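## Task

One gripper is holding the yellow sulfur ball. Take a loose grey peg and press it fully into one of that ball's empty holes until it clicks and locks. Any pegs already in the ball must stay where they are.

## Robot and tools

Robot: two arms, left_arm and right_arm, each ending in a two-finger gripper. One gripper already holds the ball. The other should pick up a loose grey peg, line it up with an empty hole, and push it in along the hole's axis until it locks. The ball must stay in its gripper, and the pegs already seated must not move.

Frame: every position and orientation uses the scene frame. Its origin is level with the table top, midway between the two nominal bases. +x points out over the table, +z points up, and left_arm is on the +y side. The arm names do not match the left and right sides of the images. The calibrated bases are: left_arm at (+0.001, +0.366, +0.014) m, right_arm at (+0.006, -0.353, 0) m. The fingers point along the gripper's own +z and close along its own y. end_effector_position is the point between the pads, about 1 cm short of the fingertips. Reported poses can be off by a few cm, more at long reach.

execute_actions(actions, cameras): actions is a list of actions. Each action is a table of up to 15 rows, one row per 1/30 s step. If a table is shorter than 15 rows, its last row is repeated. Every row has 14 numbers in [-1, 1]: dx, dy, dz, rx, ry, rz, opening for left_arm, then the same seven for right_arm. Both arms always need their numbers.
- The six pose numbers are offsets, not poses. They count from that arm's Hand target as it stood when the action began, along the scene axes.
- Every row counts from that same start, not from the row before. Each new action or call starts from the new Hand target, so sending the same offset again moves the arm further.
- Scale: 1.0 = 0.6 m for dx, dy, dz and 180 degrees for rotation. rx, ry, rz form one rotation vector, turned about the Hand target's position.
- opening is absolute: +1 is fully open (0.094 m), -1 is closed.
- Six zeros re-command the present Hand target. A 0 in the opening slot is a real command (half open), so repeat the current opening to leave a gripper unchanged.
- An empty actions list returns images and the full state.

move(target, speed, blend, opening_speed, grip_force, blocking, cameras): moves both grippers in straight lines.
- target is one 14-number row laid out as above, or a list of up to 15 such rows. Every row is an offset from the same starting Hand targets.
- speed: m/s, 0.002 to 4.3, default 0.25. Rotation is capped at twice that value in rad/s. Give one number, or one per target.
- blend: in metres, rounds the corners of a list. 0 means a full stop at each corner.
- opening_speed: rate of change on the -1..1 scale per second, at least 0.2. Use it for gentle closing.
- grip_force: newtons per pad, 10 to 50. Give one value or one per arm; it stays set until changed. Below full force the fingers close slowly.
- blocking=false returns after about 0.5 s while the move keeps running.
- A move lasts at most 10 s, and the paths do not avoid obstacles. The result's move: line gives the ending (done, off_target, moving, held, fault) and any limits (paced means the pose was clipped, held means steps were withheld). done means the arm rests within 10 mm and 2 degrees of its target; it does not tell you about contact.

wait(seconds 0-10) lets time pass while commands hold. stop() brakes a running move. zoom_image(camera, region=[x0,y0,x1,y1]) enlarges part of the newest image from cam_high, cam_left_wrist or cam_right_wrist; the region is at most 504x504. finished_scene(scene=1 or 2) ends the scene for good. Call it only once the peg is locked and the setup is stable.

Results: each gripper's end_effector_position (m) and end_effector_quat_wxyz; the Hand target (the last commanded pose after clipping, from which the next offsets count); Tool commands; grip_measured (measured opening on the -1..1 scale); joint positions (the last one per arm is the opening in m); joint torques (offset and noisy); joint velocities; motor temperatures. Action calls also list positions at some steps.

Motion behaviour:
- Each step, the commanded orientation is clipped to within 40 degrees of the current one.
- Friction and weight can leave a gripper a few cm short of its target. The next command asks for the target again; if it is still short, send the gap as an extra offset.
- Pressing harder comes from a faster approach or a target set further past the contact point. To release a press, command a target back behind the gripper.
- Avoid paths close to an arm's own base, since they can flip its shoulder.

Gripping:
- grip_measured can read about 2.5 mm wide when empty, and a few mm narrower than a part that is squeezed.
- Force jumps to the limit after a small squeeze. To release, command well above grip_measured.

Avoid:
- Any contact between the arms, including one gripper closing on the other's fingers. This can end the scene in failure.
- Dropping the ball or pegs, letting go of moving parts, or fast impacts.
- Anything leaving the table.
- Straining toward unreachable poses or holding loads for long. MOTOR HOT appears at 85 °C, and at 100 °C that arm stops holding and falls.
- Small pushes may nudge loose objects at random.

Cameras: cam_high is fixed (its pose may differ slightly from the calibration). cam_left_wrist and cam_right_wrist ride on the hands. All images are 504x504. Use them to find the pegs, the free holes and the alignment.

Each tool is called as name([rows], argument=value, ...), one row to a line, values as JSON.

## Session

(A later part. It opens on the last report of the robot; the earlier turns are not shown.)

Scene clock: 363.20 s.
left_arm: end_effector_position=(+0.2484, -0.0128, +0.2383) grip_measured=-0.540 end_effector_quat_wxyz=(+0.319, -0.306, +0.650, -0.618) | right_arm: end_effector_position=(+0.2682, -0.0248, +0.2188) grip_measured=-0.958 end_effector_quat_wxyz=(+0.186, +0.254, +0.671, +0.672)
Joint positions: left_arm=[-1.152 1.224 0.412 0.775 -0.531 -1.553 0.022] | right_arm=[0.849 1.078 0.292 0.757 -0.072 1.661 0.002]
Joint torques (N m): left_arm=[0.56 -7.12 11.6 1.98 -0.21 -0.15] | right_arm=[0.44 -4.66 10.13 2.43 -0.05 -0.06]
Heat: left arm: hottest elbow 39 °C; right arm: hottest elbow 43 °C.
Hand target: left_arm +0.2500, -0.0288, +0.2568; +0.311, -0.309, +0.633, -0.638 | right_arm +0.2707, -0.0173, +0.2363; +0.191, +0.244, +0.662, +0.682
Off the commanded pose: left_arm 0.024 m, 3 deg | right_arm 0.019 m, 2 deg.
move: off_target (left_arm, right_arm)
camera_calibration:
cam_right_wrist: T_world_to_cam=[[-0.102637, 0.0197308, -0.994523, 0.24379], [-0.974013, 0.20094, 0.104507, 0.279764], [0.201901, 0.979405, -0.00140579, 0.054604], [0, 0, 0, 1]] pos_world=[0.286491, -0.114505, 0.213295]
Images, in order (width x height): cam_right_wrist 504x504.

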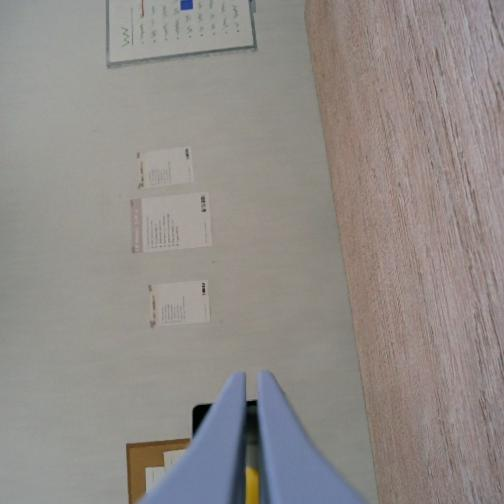

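move(target=[0,0,0,0,0,0,-0.682579,0,0,-0.0065,-0.005,0.0038,0.0006,-1], speed=0.02, cameras=["cam_right_wrist"])

zoom_image(camera="cam_right_wrist", region=[200, 404, 300, 504])

Scene clock: 369.97 s.
left_arm: end_effector_position=(+0.2484, -0.0128, +0.2383) grip_measured=-0.540 end_effector_quat_wxyz=(+0.319, -0.306, +0.650, -0.618) | right_arm: end_effector_position=(+0.2678, -0.0252, +0.2142) grip_measured=-0.958 end_effector_quat_wxyz=(+0.183, +0.257, +0.677, +0.664)
Joint positions: left_arm=[-1.152 1.224 0.412 0.775 -0.531 -1.553 0.022] | right_arm=[0.849 1.074 0.292 0.732 -0.072 1.661 0.002]
Joint torques (N m): left_arm=[0.5 -7.24 11.59 2.06 -0.21 -0.11] | right_arm=[0.21 -4.48 10.26 2.47 -0.17 -0.09]
Heat: left arm: hottest elbow 39 °C; right arm: hottest elbow 43 °C.
Hand target: left_arm +0.2500, -0.0288, +0.2568; +0.311, -0.309, +0.633, -0.638 | right_arm +0.2707, -0.0173, +0.2326; +0.188, +0.246, +0.669, +0.676
Off the commanded pose: left_arm 0.024 m, 3 deg | right_arm 0.020 m, 2 deg.
move: off_target (left_arm, right_arm)
camera_calibration:
cam_right_wrist: T_world_to_cam=[[-0.116053, 0.00384063, -0.993236, 0.242162], [-0.972539, 0.202671, 0.114419, 0.277515], [0.20174, 0.979239, -0.0197855, 0.059069], [0, 0, 0, 1]] pos_world=[0.286081, -0.115017, 0.209939]
Images, in order (width x height): cam_right_wrist 504x504.

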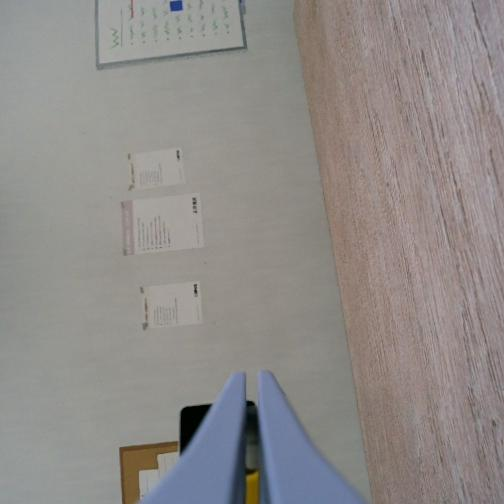

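Scaled by 5.040 from the camera's 504x504 image, which has a finer 720x720 frame.

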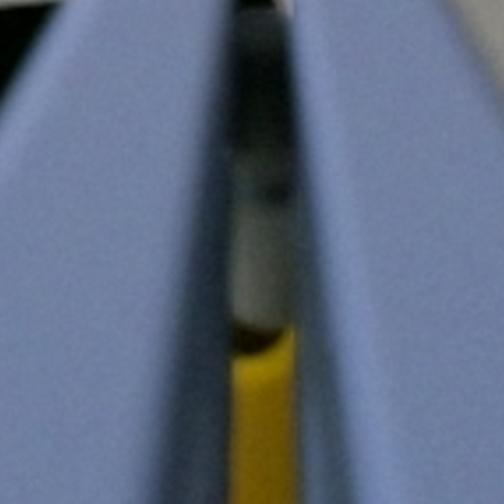

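move(target=[0,0,0,0,0,0,-0.682579,-0.0066,0.0051,0.0,0,0,0,-1], speed=0.02, cameras=["cam_right_wrist","cam_left_wrist"])

zoom_image(camera="cam_right_wrist", region=[200, 404, 300, 504])

zoom_image(camera="cam_left_wrist", region=[200, 310, 300, 410])

Scene clock: 373.30 s.
left_arm: end_effector_position=(+0.2484, -0.0128, +0.2383) grip_measured=-0.540 end_effector_quat_wxyz=(+0.319, -0.306, +0.650, -0.618) | right_arm: end_effector_position=(+0.2645, -0.0226, +0.2148) grip_measured=-0.958 end_effector_quat_wxyz=(+0.184, +0.256, +0.677, +0.665)
Joint positions: left_arm=[-1.152 1.224 0.412 0.775 -0.531 -1.553 0.022] | right_arm=[0.865 1.072 0.292 0.731 -0.055 1.661 0.002]
Joint torques (N m): left_arm=[0.5 -7.24 11.63 2 -0.22 -0.14] | right_arm=[0.32 -4.37 10.21 2.32 -0.06 -0.09]
Heat: left arm: hottest elbow 39 °C; right arm: hottest elbow 43 °C.
Hand target: left_arm +0.2500, -0.0287, +0.2569; +0.311, -0.309, +0.633, -0.638 | right_arm +0.2667, -0.0142, +0.2324; +0.188, +0.246, +0.669, +0.676
Off the commanded pose: left_arm 0.024 m, 3 deg | right_arm 0.020 m, 2 deg.
move: off_target (left_arm, right_arm)
camera_calibration:
cam_left_wrist: T_world_to_cam=[[-0.00404279, -0.0645961, 0.997903, -0.238756], [-0.884997, -0.464379, -0.0336455, 0.25873], [0.465579, -0.883278, -0.05529, -0.0319512], [0, 0, 0, 1]] pos_world=[0.242886, 0.0765042, 0.245194]
cam_right_wrist: T_world_to_cam=[[-0.114477, 0.00447861, -0.993416, 0.24203], [-0.972805, 0.202183, 0.113013, 0.274025], [0.201358, 0.979338, -0.0187884, 0.0571097], [0, 0, 0, 1]] pos_world=[0.282781, -0.112417, 0.210541]
Images, in order (width x height): cam_left_wrist 504x504, cam_right_wrist 504x504.

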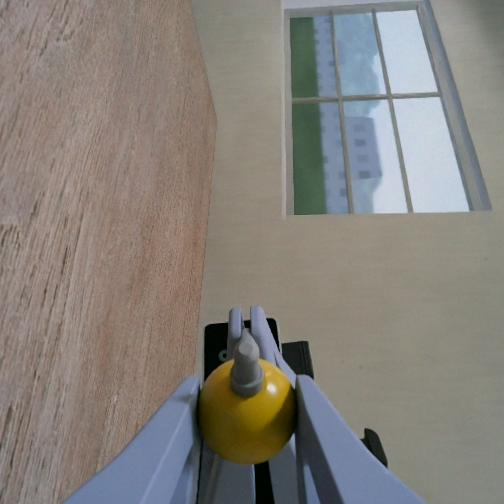

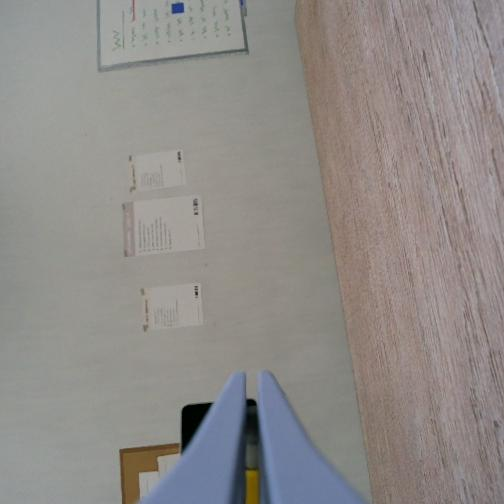

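Scaled by 5.040 from the camera's 504x504 image, which has a finer 720x720 frame.

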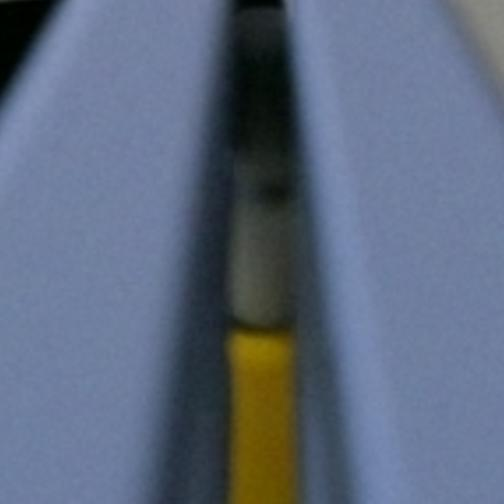

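Scaled by 5.040 from the camera's 504x504 image, which has a finer 720x720 frame.

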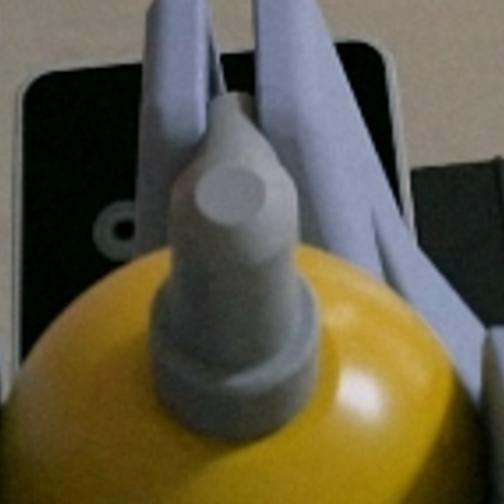

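move(target=[0,0,0,0,0,0,-0.682579,-0.0062,0.0047,0.0,0,0,0,-1], speed=0.02, cameras=["cam_right_wrist","cam_left_wrist"])

zoom_image(camera="cam_right_wrist", region=[200, 404, 300, 504])

zoom_image(camera="cam_left_wrist", region=[200, 310, 300, 410])

Scene clock: 375.90 s.
left_arm: end_effector_position=(+0.2484, -0.0129, +0.2380) grip_measured=-0.540 end_effector_quat_wxyz=(+0.319, -0.306, +0.650, -0.618) | right_arm: end_effector_position=(+0.2611, -0.0200, +0.2153) grip_measured=-0.958 end_effector_quat_wxyz=(+0.184, +0.256, +0.677, +0.665)
Joint positions: left_arm=[-1.152 1.225 0.412 0.775 -0.531 -1.553 0.022] | right_arm=[0.883 1.071 0.292 0.731 -0.037 1.661 0.002]
Joint torques (N m): left_arm=[0.5 -6.95 11.52 2.02 -0.22 -0.13] | right_arm=[0.62 -4.19 10.26 2.39 -0.07 -0.07]
Heat: left arm: hottest elbow 40 °C; right arm: hottest elbow 43 °C.
Hand target: left_arm +0.2500, -0.0287, +0.2569; +0.311, -0.309, +0.633, -0.638 | right_arm +0.2630, -0.0115, +0.2325; +0.188, +0.246, +0.669, +0.676
Off the commanded pose: left_arm 0.025 m, 3 deg | right_arm 0.019 m, 2 deg.
move: off_target (left_arm, right_arm)
camera_calibration:
cam_left_wrist: T_world_to_cam=[[-0.00381264, -0.0652614, 0.997861, -0.238454], [-0.885049, -0.464273, -0.0337457, 0.258702], [0.465483, -0.883284, -0.0559894, -0.0318615], [0, 0, 0, 1]] pos_world=[0.242885, 0.0764037, 0.24489]
cam_right_wrist: T_world_to_cam=[[-0.113079, 0.00489004, -0.993574, 0.241704], [-0.972798, 0.202941, 0.111713, 0.270409], [0.202183, 0.979179, -0.0181912, 0.0549002], [0, 0, 0, 1]] pos_world=[0.279285, -0.109816, 0.210941]
Images, in order (width x height): cam_left_wrist 504x504, cam_right_wrist 504x504.

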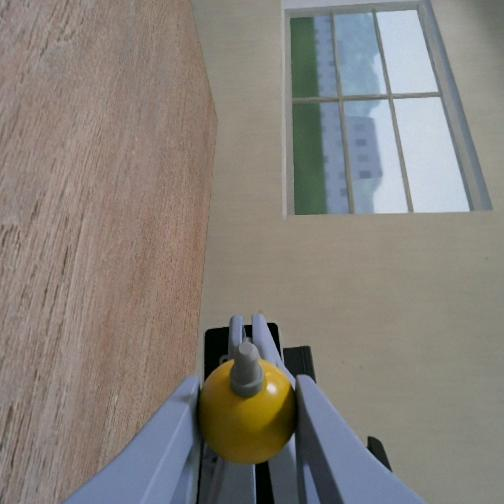

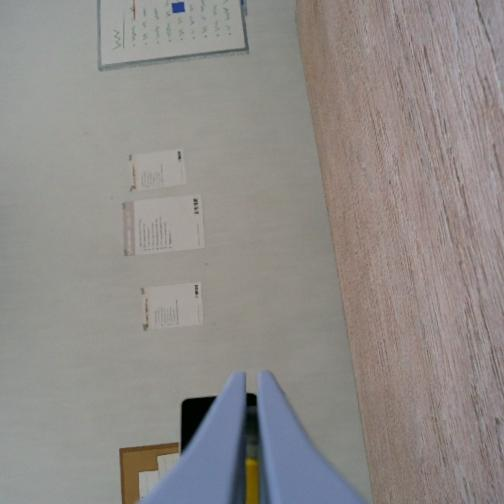

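Scaled by 5.040 from the camera's 504x504 image, which has a finer 720x720 frame.

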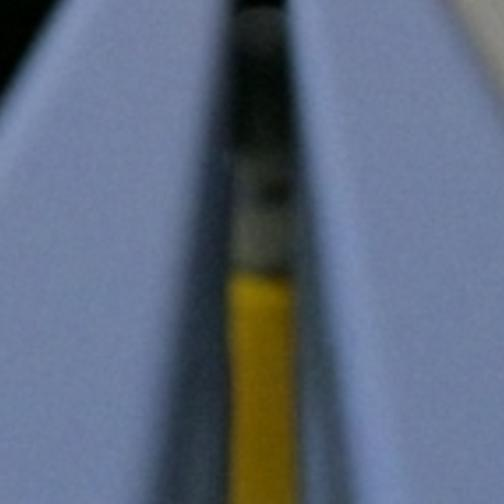

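Scaled by 5.040 from the camera's 504x504 image, which has a finer 720x720 frame.

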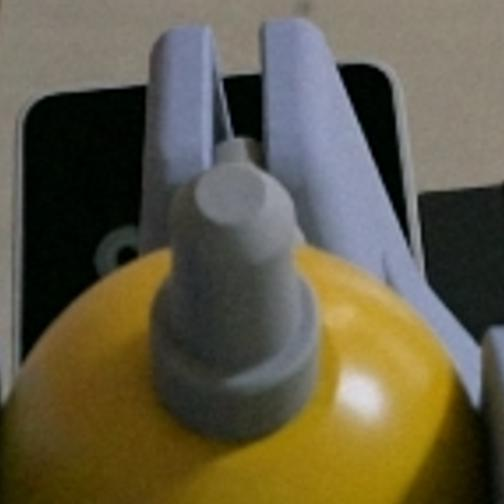

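move(target=[0,0,0,0,0,0,-0.682579,-0.0062,0.0047,0,0,0,0,-1], speed=0.02, cameras=["cam_right_wrist","cam_left_wrist"])

zoom_image(camera="cam_right_wrist", region=[200, 404, 300, 504])

zoom_image(camera="cam_left_wrist", region=[200, 310, 300, 410])

Scene clock: 384.57 s.
left_arm: end_effector_position=(+0.2484, -0.0129, +0.2380) grip_measured=-0.540 end_effector_quat_wxyz=(+0.319, -0.306, +0.650, -0.618) | right_arm: end_effector_position=(+0.2603, -0.0193, +0.2154) grip_measured=-0.958 end_effector_quat_wxyz=(+0.188, +0.259, +0.675, +0.664)
Joint positions: left_arm=[-1.152 1.225 0.412 0.775 -0.531 -1.553 0.022] | right_arm=[0.895 1.07 0.292 0.731 -0.014 1.661 0.002]
Joint torques (N m): left_arm=[0.21 -7.18 11.58 2 -0.21 -0.15] | right_arm=[1.03 -4.31 10.24 2.26 -0.23 -0.06]
Heat: left arm: hottest elbow 40 °C; right arm: hottest elbow 43 °C.
Hand target: left_arm +0.2500, -0.0287, +0.2569; +0.311, -0.309, +0.633, -0.638 | right_arm +0.2592, -0.0086, +0.2325; +0.188, +0.246, +0.669, +0.676
Off the commanded pose: left_arm 0.025 m, 3 deg | right_arm 0.020 m, 2 deg.
move: off_target (left_arm, right_arm)
camera_calibration:
cam_left_wrist: T_world_to_cam=[[-0.00381264, -0.0652614, 0.997861, -0.238454], [-0.885049, -0.464273, -0.0337457, 0.258702], [0.465483, -0.883284, -0.0559894, -0.0318615], [0, 0, 0, 1]] pos_world=[0.242885, 0.0764037, 0.24489]
cam_right_wrist: T_world_to_cam=[[-0.111967, 0.00575819, -0.993695, 0.241512], [-0.970705, 0.213301, 0.110612, 0.269359], [0.212593, 0.976969, -0.0182932, 0.0516543], [0, 0, 0, 1]] pos_world=[0.277528, -0.10931, 0.211139]
Images, in order (width x height): cam_left_wrist 504x504, cam_right_wrist 504x504.

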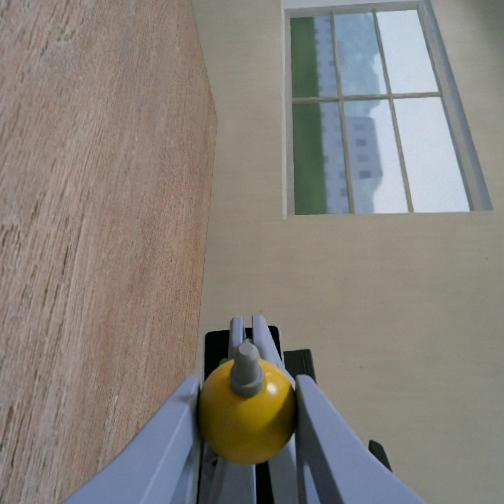

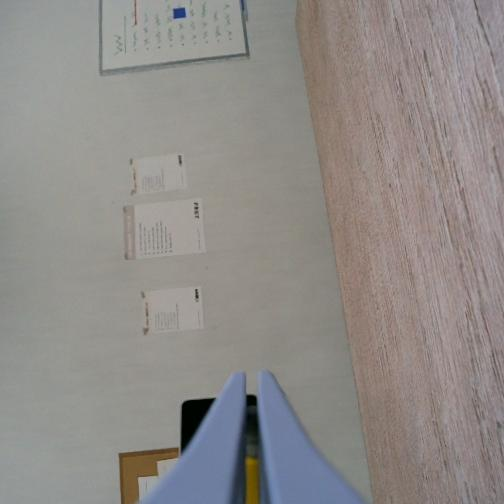

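Scaled by 5.040 from the camera's 504x504 image, which has a finer 720x720 frame.

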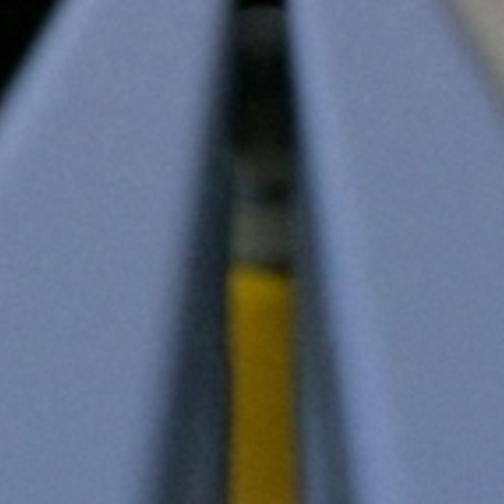

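Scaled by 5.040 from the camera's 504x504 image, which has a finer 720x720 frame.

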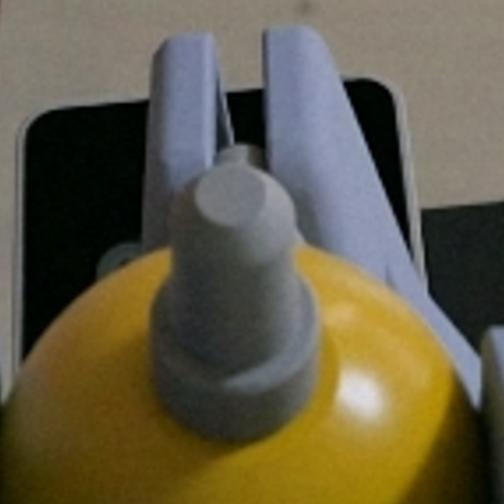

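move(target=[0,0,0,0,0,0,-0.682579,-0.0062,0.0047,0,0,0,0,-1], speed=0.02, cameras=["cam_right_wrist","cam_left_wrist"])

zoom_image(camera="cam_right_wrist", region=[200, 404, 300, 504])

zoom_image(camera="cam_left_wrist", region=[200, 310, 300, 410])

Scene clock: 386.83 s.
left_arm: end_effector_position=(+0.2478, -0.0132, +0.2380) grip_measured=-0.540 end_effector_quat_wxyz=(+0.319, -0.305, +0.651, -0.618) | right_arm: end_effector_position=(+0.2597, -0.0189, +0.2153) grip_measured=-0.958 end_effector_quat_wxyz=(+0.193, +0.263, +0.674, +0.663)
Joint positions: left_arm=[-1.154 1.225 0.412 0.775 -0.531 -1.553 0.022] | right_arm=[0.907 1.07 0.292 0.731 0.01 1.661 0.002]
Joint torques (N m): left_arm=[0.44 -7.18 11.6 1.99 -0.21 -0.13] | right_arm=[1.61 -4.07 10.18 2.41 -0.44 -0.06]
Heat: left arm: hottest elbow 40 °C; right arm: hottest elbow 43 °C.
Hand target: left_arm +0.2500, -0.0288, +0.2569; +0.311, -0.309, +0.633, -0.638 | right_arm +0.2555, -0.0058, +0.2325; +0.188, +0.246, +0.669, +0.676
Off the commanded pose: left_arm 0.025 m, 3 deg | right_arm 0.022 m, 3 deg.
move: off_target (left_arm, right_arm)
camera_calibration:
cam_left_wrist: T_world_to_cam=[[-0.00391398, -0.0652566, 0.997861, -0.238451], [-0.885734, -0.462965, -0.0337505, 0.258267], [0.464177, -0.883971, -0.055988, -0.0315691], [0, 0, 0, 1]] pos_world=[0.242477, 0.076102, 0.24489]
cam_right_wrist: T_world_to_cam=[[-0.111193, 0.00614548, -0.99378, 0.241168], [-0.968108, 0.225234, 0.109713, 0.268489], [0.224507, 0.974285, -0.0190948, 0.0483938], [0, 0, 0, 1]] pos_world=[0.275878, -0.109104, 0.211135]
Images, in order (width x height): cam_left_wrist 504x504, cam_right_wrist 504x504.

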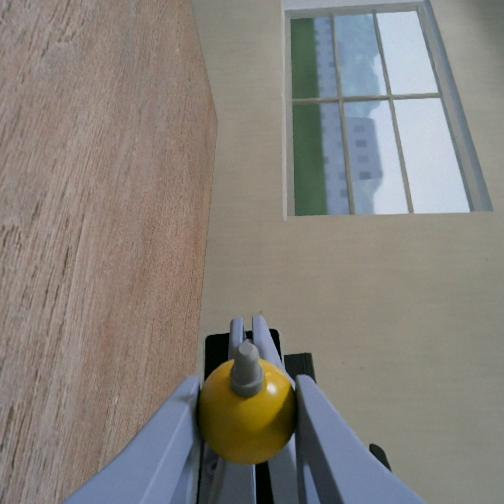

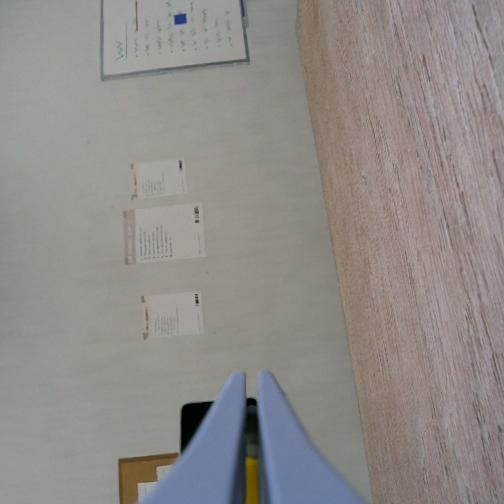

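Scaled by 5.040 from the camera's 504x504 image, which has a finer 720x720 frame.

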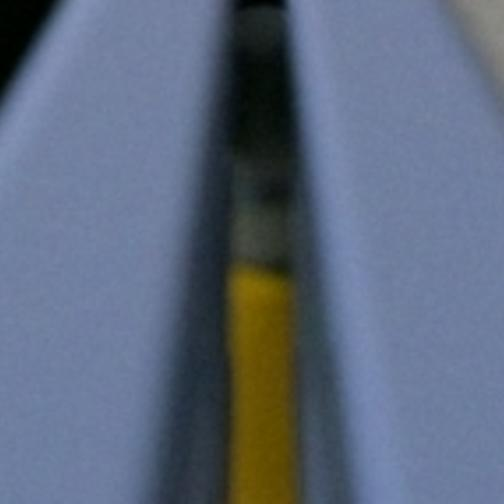

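Scaled by 5.040 from the camera's 504x504 image, which has a finer 720x720 frame.

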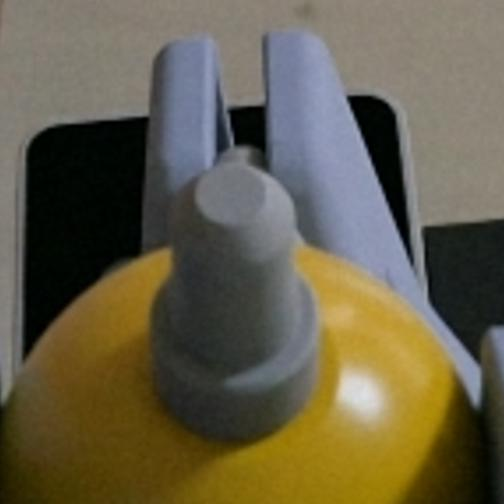

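move(target=[0,0,0,0,0,0,-0.682579,-0.0099,0.0075,0,0,0,-0.017,-1], speed=0.03, cameras=["cam_right_wrist","cam_left_wrist"])

zoom_image(camera="cam_right_wrist", region=[200, 404, 300, 504])

zoom_image(camera="cam_left_wrist", region=[200, 310, 300, 410])

Scene clock: 391.47 s.
left_arm: end_effector_position=(+0.2474, -0.0134, +0.2380) grip_measured=-0.540 end_effector_quat_wxyz=(+0.319, -0.305, +0.651, -0.618) | right_arm: end_effector_position=(+0.2582, -0.0189, +0.2154) grip_measured=-0.958 end_effector_quat_wxyz=(+0.218, +0.285, +0.665, +0.655)
Joint positions: left_arm=[-1.155 1.225 0.412 0.775 -0.532 -1.553 0.022] | right_arm=[0.962 1.07 0.292 0.731 0.137 1.661 0.002]
Joint torques (N m): left_arm=[0.56 -7.36 11.56 2.1 -0.14 -0.15] | right_arm=[2.61 -4.07 10.32 2.37 -0.71 -0.05]
Heat: left arm: hottest elbow 40 °C; right arm: hottest elbow 43 °C.
Hand target: left_arm +0.2500, -0.0287, +0.2569; +0.311, -0.309, +0.633, -0.638 | right_arm +0.2497, -0.0013, +0.2325; +0.206, +0.264, +0.662, +0.670
Off the commanded pose: left_arm 0.024 m, 3 deg | right_arm 0.026 m, 3 deg.
move: off_target (left_arm, right_arm)
camera_calibration:
cam_left_wrist: T_world_to_cam=[[-0.00391398, -0.0652566, 0.997861, -0.238465], [-0.885734, -0.462965, -0.0337505, 0.25782], [0.464177, -0.883971, -0.055988, -0.0315602], [0, 0, 0, 1]] pos_world=[0.242077, 0.075902, 0.24489]
cam_right_wrist: T_world_to_cam=[[-0.105752, 0.010391, -0.994338, 0.239903], [-0.950155, 0.293877, 0.104124, 0.264925], [0.293295, 0.955787, -0.0212051, 0.031107], [0, 0, 0, 1]] pos_world=[0.267967, -0.11008, 0.211619]
Images, in order (width x height): cam_left_wrist 504x504, cam_right_wrist 504x504.

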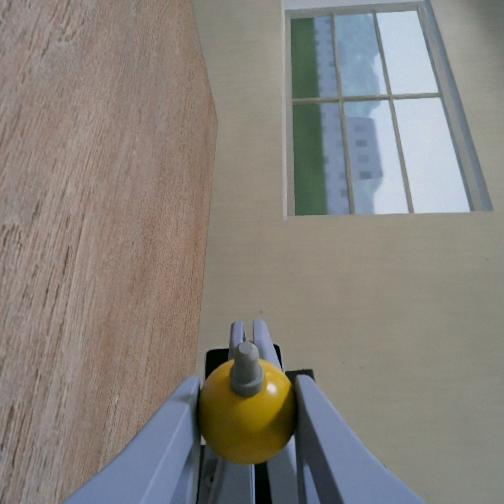

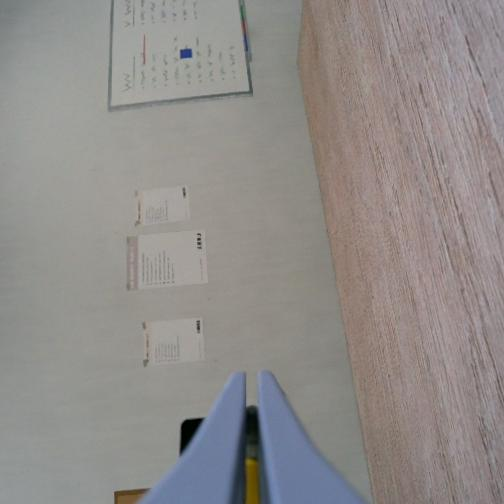

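Scaled by 5.040 from the camera's 504x504 image, which has a finer 720x720 frame.

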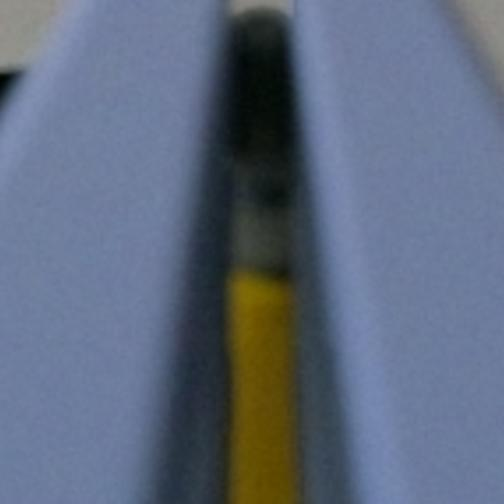

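Scaled by 5.040 from the camera's 504x504 image, which has a finer 720x720 frame.

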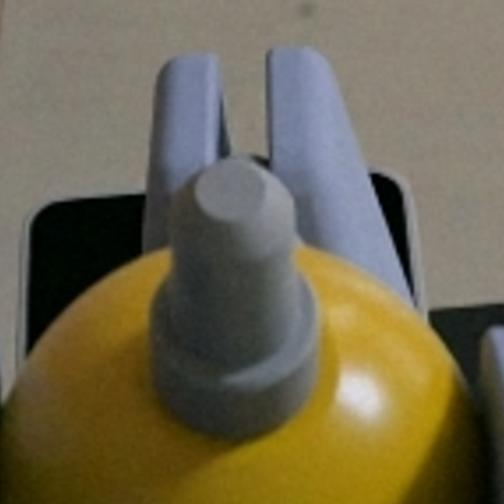

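move(target=[0,0,0,0,0,0,-0.682579,0,0,0,0,0,0.037,-1], speed=0.05, cameras=["cam_right_wrist","cam_left_wrist"])

zoom_image(camera="cam_right_wrist", region=[200, 404, 300, 504])

zoom_image(camera="cam_left_wrist", region=[200, 310, 300, 410])

Scene clock: 396.70 s.
left_arm: end_effector_position=(+0.2466, -0.0137, +0.2380) grip_measured=-0.540 end_effector_quat_wxyz=(+0.319, -0.305, +0.650, -0.618) | right_arm: end_effector_position=(+0.2579, -0.0177, +0.2149) grip_measured=-0.958 end_effector_quat_wxyz=(+0.179, +0.252, +0.679, +0.666)
Joint positions: left_arm=[-1.158 1.225 0.412 0.775 -0.535 -1.553 0.022] | right_arm=[0.89 1.07 0.292 0.729 -0.043 1.661 0.002]
Joint torques (N m): left_arm=[0.79 -7.3 11.59 2 -0.04 -0.13] | right_arm=[1.73 -4.25 10.22 2.45 -1.28 -0.08]
Heat: left arm: hottest elbow 40 °C; right arm: hottest elbow 43 °C.
Hand target: left_arm +0.2499, -0.0288, +0.2569; +0.311, -0.309, +0.633, -0.638 | right_arm +0.2495, -0.0012, +0.2324; +0.167, +0.225, +0.676, +0.681
Off the commanded pose: left_arm 0.024 m, 3 deg | right_arm 0.025 m, 4 deg.
move: off_target (left_arm, right_arm)
camera_calibration:
cam_left_wrist: T_world_to_cam=[[-0.00382735, -0.0649884, 0.997879, -0.238535], [-0.885732, -0.462982, -0.0335497, 0.256836], [0.464181, -0.883982, -0.0557904, -0.031456], [0, 0, 0, 1]] pos_world=[0.241177, 0.0756021, 0.244891]
cam_right_wrist: T_world_to_cam=[[-0.114516, 0.00202791, -0.993419, 0.241315], [-0.975268, 0.190071, 0.112812, 0.267], [0.189049, 0.981768, -0.0197884, 0.057129], [0, 0, 0, 1]] pos_world=[0.277231, -0.107326, 0.210737]
Images, in order (width x height): cam_left_wrist 504x504, cam_right_wrist 504x504.

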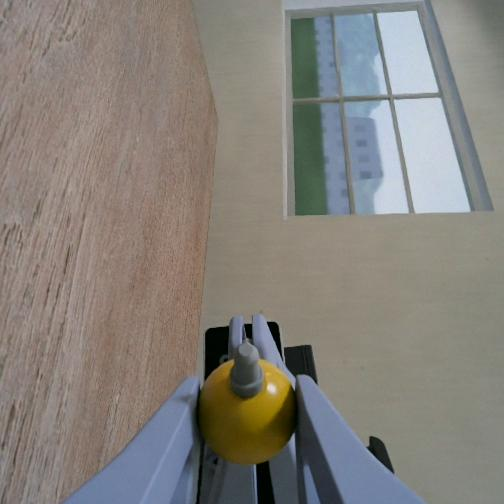

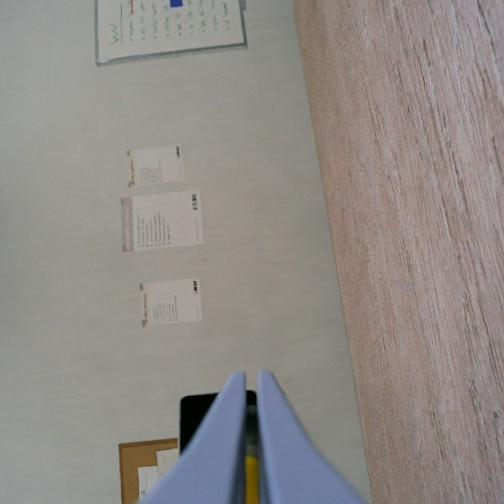

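Scaled by 5.040 from the camera's 504x504 image, which has a finer 720x720 frame.

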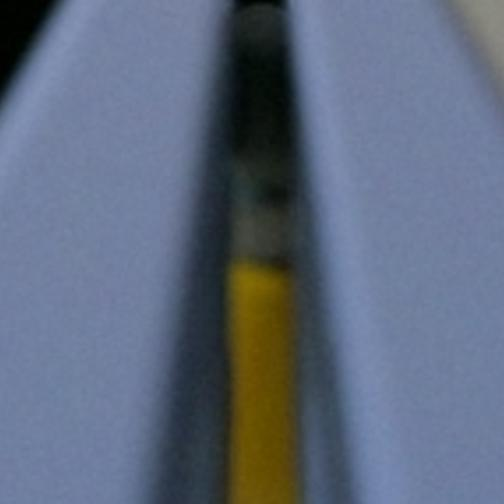

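Scaled by 5.040 from the camera's 504x504 image, which has a finer 720x720 frame.

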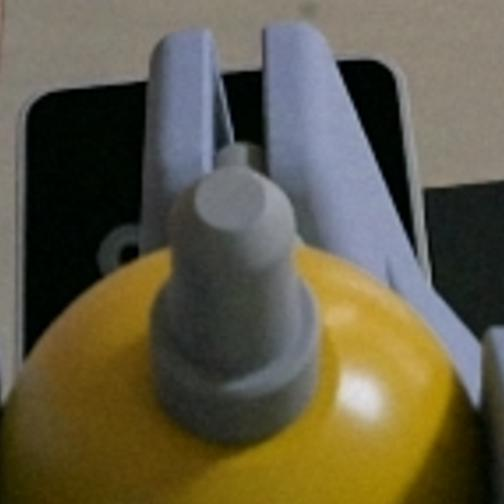

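move(target=[0,0,0,0,0,0,-0.682579,-0.0099,0.0075,0,0,0,0.015,-1], speed=0.03, cameras=["cam_right_wrist","cam_left_wrist"])

zoom_image(camera="cam_right_wrist", region=[200, 404, 300, 504])

zoom_image(camera="cam_left_wrist", region=[200, 310, 300, 410])

Scene clock: 399.83 s.
left_arm: end_effector_position=(+0.2459, -0.0142, +0.2380) grip_measured=-0.540 end_effector_quat_wxyz=(+0.318, -0.305, +0.651, -0.619) | right_arm: end_effector_position=(+0.2573, -0.0176, +0.2149) grip_measured=-0.958 end_effector_quat_wxyz=(+0.171, +0.244, +0.682, +0.668)
Joint positions: left_arm=[-1.16 1.225 0.412 0.775 -0.536 -1.553 0.022] | right_arm=[0.874 1.07 0.292 0.729 -0.084 1.66 0.002]
Joint torques (N m): left_arm=[0.85 -7.24 11.56 2 -0.01 -0.12] | right_arm=[2.84 -4.01 10.35 2.52 -1.64 -0.07]
Heat: left arm: hottest elbow 40 °C; right arm: hottest elbow 43 °C.
Hand target: left_arm +0.2500, -0.0288, +0.2569; +0.311, -0.309, +0.633, -0.638 | right_arm +0.2438, +0.0032, +0.2324; +0.151, +0.209, +0.681, +0.685
Off the commanded pose: left_arm 0.024 m, 3 deg | right_arm 0.030 m, 5 deg.
move: off_target (left_arm, right_arm)
camera_calibration:
cam_left_wrist: T_world_to_cam=[[-0.00392416, -0.0649807, 0.997879, -0.238541], [-0.886457, -0.461594, -0.0335444, 0.256268], [0.462795, -0.884708, -0.0557912, -0.0311864], [0, 0, 0, 1]] pos_world=[0.240667, 0.0752003, 0.244891]
cam_right_wrist: T_world_to_cam=[[-0.115238, -0.00023539, -0.993338, 0.241355], [-0.979667, 0.165365, 0.113612, 0.266963], [0.164237, 0.986232, -0.0192869, 0.063427], [0, 0, 0, 1]] pos_world=[0.27893, -0.106643, 0.21064]
Images, in order (width x height): cam_left_wrist 504x504, cam_right_wrist 504x504.

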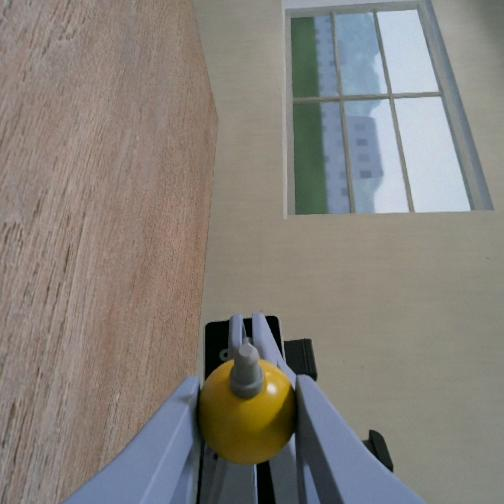

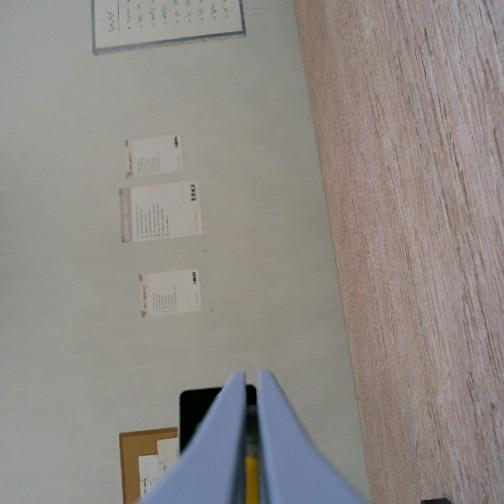

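Scaled by 5.040 from the camera's 504x504 image, which has a finer 720x720 frame.

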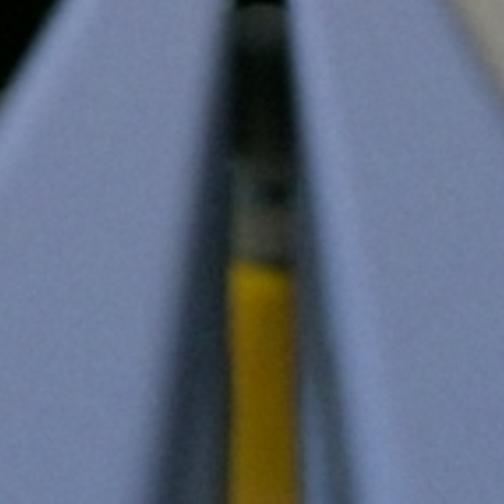

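Scaled by 5.040 from the camera's 504x504 image, which has a finer 720x720 frame.

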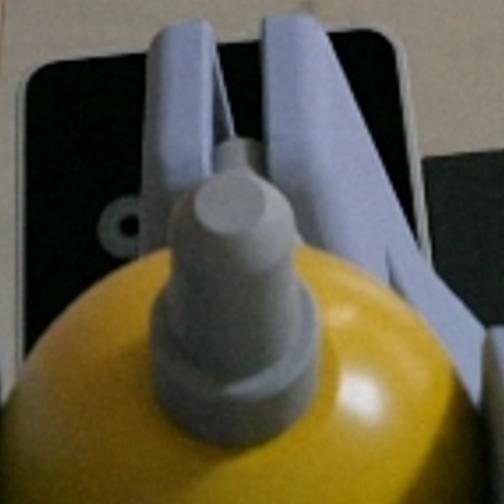

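move(target=[0,0,0,0,0,0,-0.682579,-0.0099,0.0075,0,0,0,0.004,-1], speed=0.03, cameras=["cam_right_wrist","cam_left_wrist"])

zoom_image(camera="cam_right_wrist", region=[200, 404, 300, 504])

zoom_image(camera="cam_left_wrist", region=[200, 310, 300, 410])

Scene clock: 402.67 s.
left_arm: end_effector_position=(+0.2459, -0.0142, +0.2380) grip_measured=-0.540 end_effector_quat_wxyz=(+0.318, -0.305, +0.651, -0.619) | right_arm: end_effector_position=(+0.2572, -0.0175, +0.2149) grip_measured=-0.958 end_effector_quat_wxyz=(+0.171, +0.244, +0.682, +0.668)
Joint positions: left_arm=[-1.16 1.225 0.412 0.775 -0.536 -1.553 0.022] | right_arm=[0.874 1.07 0.292 0.729 -0.084 1.66 0.002]
Joint torques (N m): left_arm=[0.79 -7.3 11.59 2.03 -0.02 -0.13] | right_arm=[4.25 -4.01 10.35 2.52 -1.43 -0.1]
Heat: left arm: hottest elbow 40 °C; right arm: hottest elbow 43 °C.
Hand target: left_arm +0.2500, -0.0287, +0.2569; +0.311, -0.309, +0.633, -0.638 | right_arm +0.2377, +0.0077, +0.2324; +0.146, +0.205, +0.683, +0.686
Off the commanded pose: left_arm 0.024 m, 3 deg | right_arm 0.036 m, 6 deg.
move: off_target (left_arm, right_arm)
camera_calibration:
cam_left_wrist: T_world_to_cam=[[-0.00392416, -0.0649807, 0.997879, -0.238541], [-0.886457, -0.461594, -0.0335444, 0.256268], [0.462795, -0.884708, -0.0557912, -0.0311864], [0, 0, 0, 1]] pos_world=[0.240667, 0.0752003, 0.244891]
cam_right_wrist: T_world_to_cam=[[-0.115245, -0.000280077, -0.993337, 0.241352], [-0.979731, 0.164979, 0.11362, 0.266936], [0.163848, 0.986297, -0.0192874, 0.0635431], [0, 0, 0, 1]] pos_world=[0.278929, -0.106644, 0.21064]
Images, in order (width x height): cam_left_wrist 504x504, cam_right_wrist 504x504.

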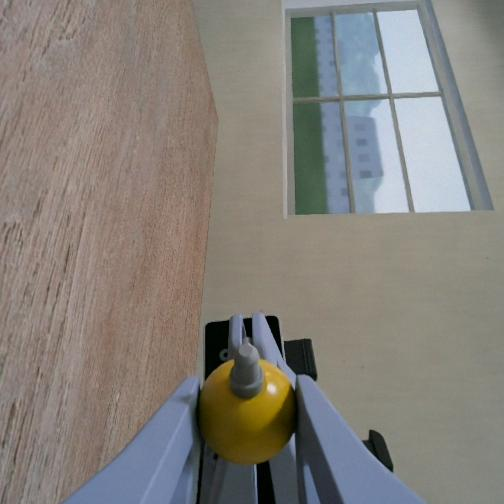

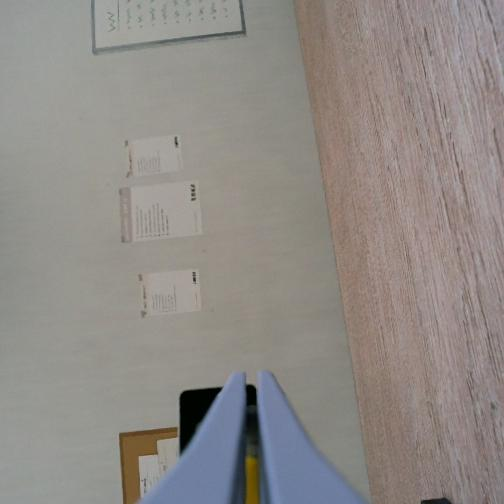

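Scaled by 5.040 from the camera's 504x504 image, which has a finer 720x720 frame.

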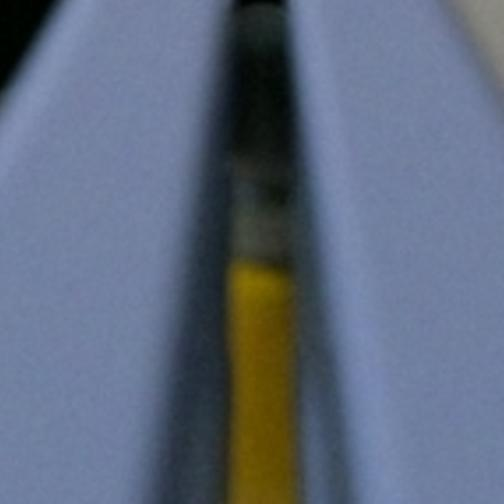

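Scaled by 5.040 from the camera's 504x504 image, which has a finer 720x720 frame.

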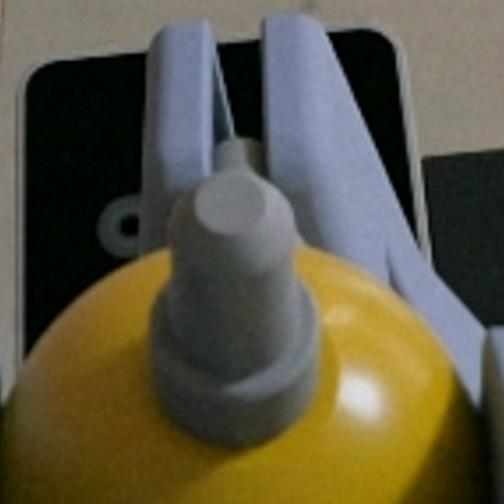

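move(target=[0,0,0,0,0,0,-0.682579,-0.0132,0.01,0,0,0,0.012,-1], speed=0.03, cameras=["cam_right_wrist","cam_left_wrist"])

zoom_image(camera="cam_right_wrist", region=[200, 404, 300, 504])

zoom_image(camera="cam_left_wrist", region=[200, 310, 300, 410])

Scene clock: 406.73 s.
left_arm: end_effector_position=(+0.2453, -0.0144, +0.2380) grip_measured=-0.540 end_effector_quat_wxyz=(+0.318, -0.305, +0.651, -0.619) | right_arm: end_effector_position=(+0.2562, -0.0169, +0.2148) grip_measured=-0.958 end_effector_quat_wxyz=(+0.168, +0.242, +0.683, +0.668)
Joint positions: left_arm=[-1.162 1.225 0.412 0.775 -0.538 -1.553 0.022] | right_arm=[0.874 1.07 0.292 0.728 -0.091 1.66 0.002]
Joint torques (N m): left_arm=[1.03 -7.24 11.51 2 0.11 -0.12] | right_arm=[5.01 -3.9 10.35 2.62 -2.1 -0.09]
Heat: left arm: hottest elbow 40 °C; right arm: hottest elbow 43 °C.
Hand target: left_arm +0.2500, -0.0288, +0.2569; +0.311, -0.309, +0.633, -0.638 | right_arm +0.2298, +0.0137, +0.2324; +0.133, +0.192, +0.686, +0.689
Off the commanded pose: left_arm 0.024 m, 3 deg | right_arm 0.044 m, 7 deg.
move: off_target (left_arm, right_arm)
camera_calibration:
cam_left_wrist: T_world_to_cam=[[-0.00398889, -0.06503, 0.997875, -0.238536], [-0.886249, -0.461985, -0.0336495, 0.255651], [0.463191, -0.884501, -0.05579, -0.0311975], [0, 0, 0, 1]] pos_world=[0.24007, 0.0750008, 0.244891]
cam_right_wrist: T_world_to_cam=[[-0.116002, -0.00145395, -0.993248, 0.24127], [-0.980756, 0.158274, 0.114311, 0.265828], [0.157039, 0.987394, -0.019786, 0.0649451], [0, 0, 0, 1]] pos_world=[0.278501, -0.105849, 0.210539]
Images, in order (width x height): cam_left_wrist 504x504, cam_right_wrist 504x504.

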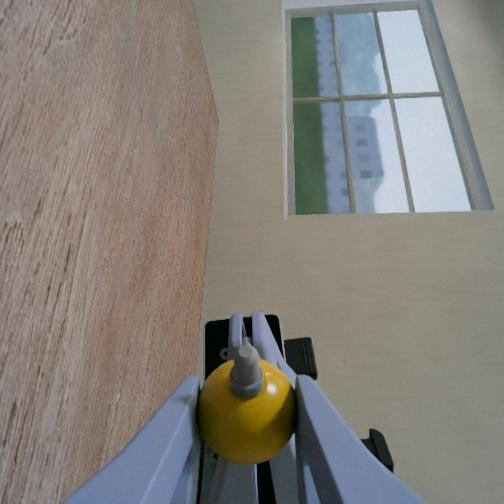

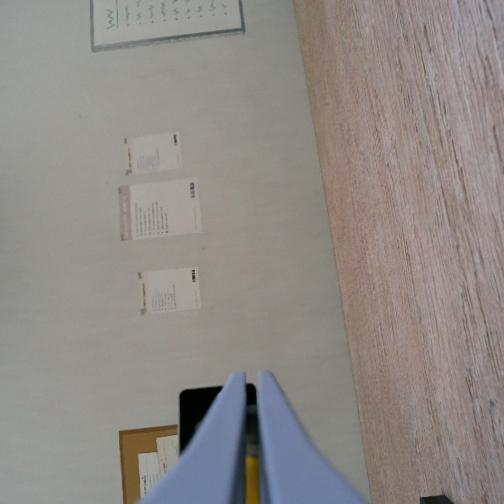

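Scaled by 5.040 from the camera's 504x504 image, which has a finer 720x720 frame.

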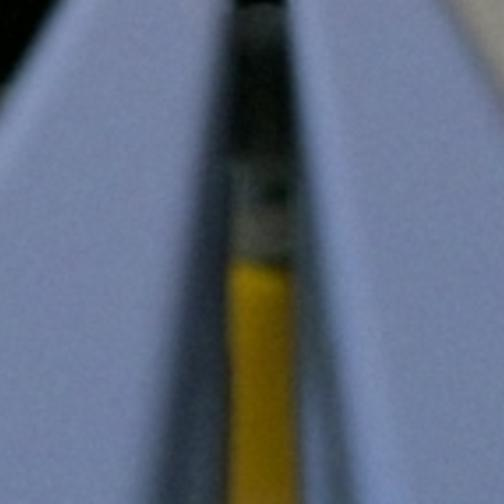

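Scaled by 5.040 from the camera's 504x504 image, which has a finer 720x720 frame.

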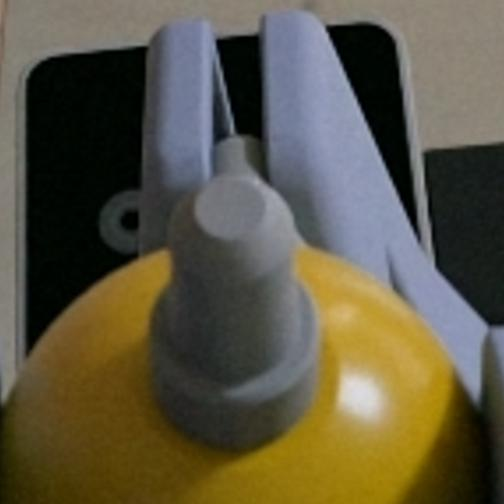

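move(target=[0,0,0,0,0,0,-0.682579,-0.0198,0.015,0,0,0,0.006,-1], speed=0.04, cameras=["cam_right_wrist","cam_left_wrist"])

zoom_image(camera="cam_right_wrist", region=[200, 404, 300, 504])

zoom_image(camera="cam_left_wrist", region=[200, 310, 300, 410])

Scene clock: 412.03 s.
left_arm: end_effector_position=(+0.2451, -0.0143, +0.2381) grip_measured=-0.540 end_effector_quat_wxyz=(+0.319, -0.305, +0.650, -0.618) | right_arm: end_effector_position=(+0.2552, -0.0158, +0.2146) grip_measured=-0.958 end_effector_quat_wxyz=(+0.173, +0.246, +0.682, +0.667)
Joint positions: left_arm=[-1.164 1.225 0.412 0.775 -0.542 -1.553 0.022] | right_arm=[0.89 1.07 0.292 0.727 -0.062 1.66 0.002]
Joint torques (N m): left_arm=[1.2 -7 11.54 2.04 0.25 -0.14] | right_arm=[7.18 -4.13 10.24 2.67 -2.39 -0.07]
Heat: left arm: hottest elbow 41 °C; right arm: hottest elbow 43 °C.
Hand target: left_arm +0.2500, -0.0287, +0.2569; +0.311, -0.309, +0.633, -0.638 | right_arm +0.2180, +0.0227, +0.2325; +0.127, +0.185, +0.688, +0.690
Off the commanded pose: left_arm 0.024 m, 3 deg | right_arm 0.057 m, 9 deg.
move: off_target (left_arm, right_arm)
camera_calibration:
cam_left_wrist: T_world_to_cam=[[-0.00395573, -0.0650795, 0.997872, -0.23864], [-0.885378, -0.463644, -0.0337478, 0.255251], [0.464854, -0.883628, -0.0557859, -0.0314749], [0, 0, 0, 1]] pos_world=[0.239681, 0.075003, 0.244991]
cam_right_wrist: T_world_to_cam=[[-0.11527, -0.00140894, -0.993333, 0.240725], [-0.978586, 0.171843, 0.113315, 0.264545], [0.170538, 0.985123, -0.0211871, 0.0608237], [0, 0, 0, 1]] pos_world=[0.276256, -0.10504, 0.210432]
Images, in order (width x height): cam_left_wrist 504x504, cam_right_wrist 504x504.

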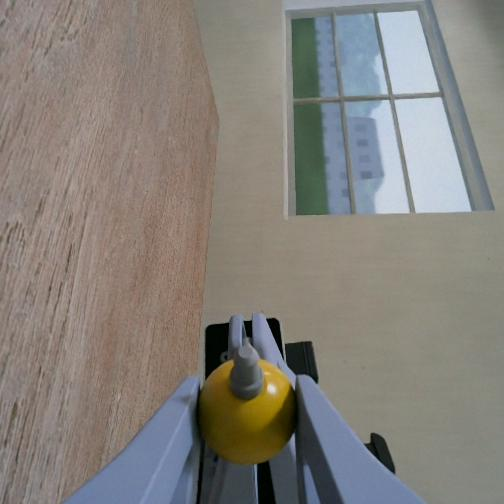

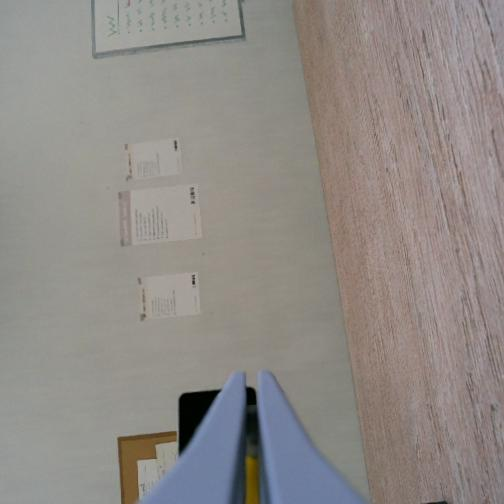

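Scaled by 5.040 from the camera's 504x504 image, which has a finer 720x720 frame.

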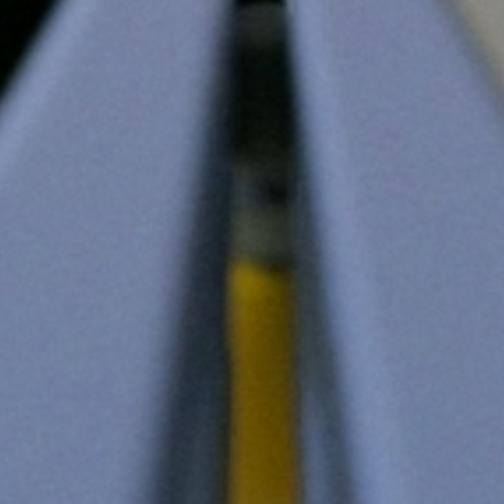

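Scaled by 5.040 from the camera's 504x504 image, which has a finer 720x720 frame.

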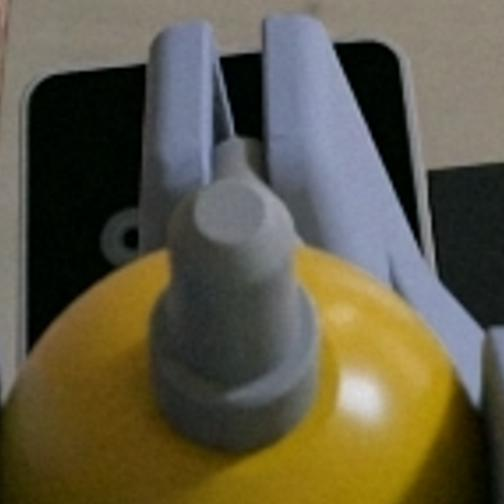

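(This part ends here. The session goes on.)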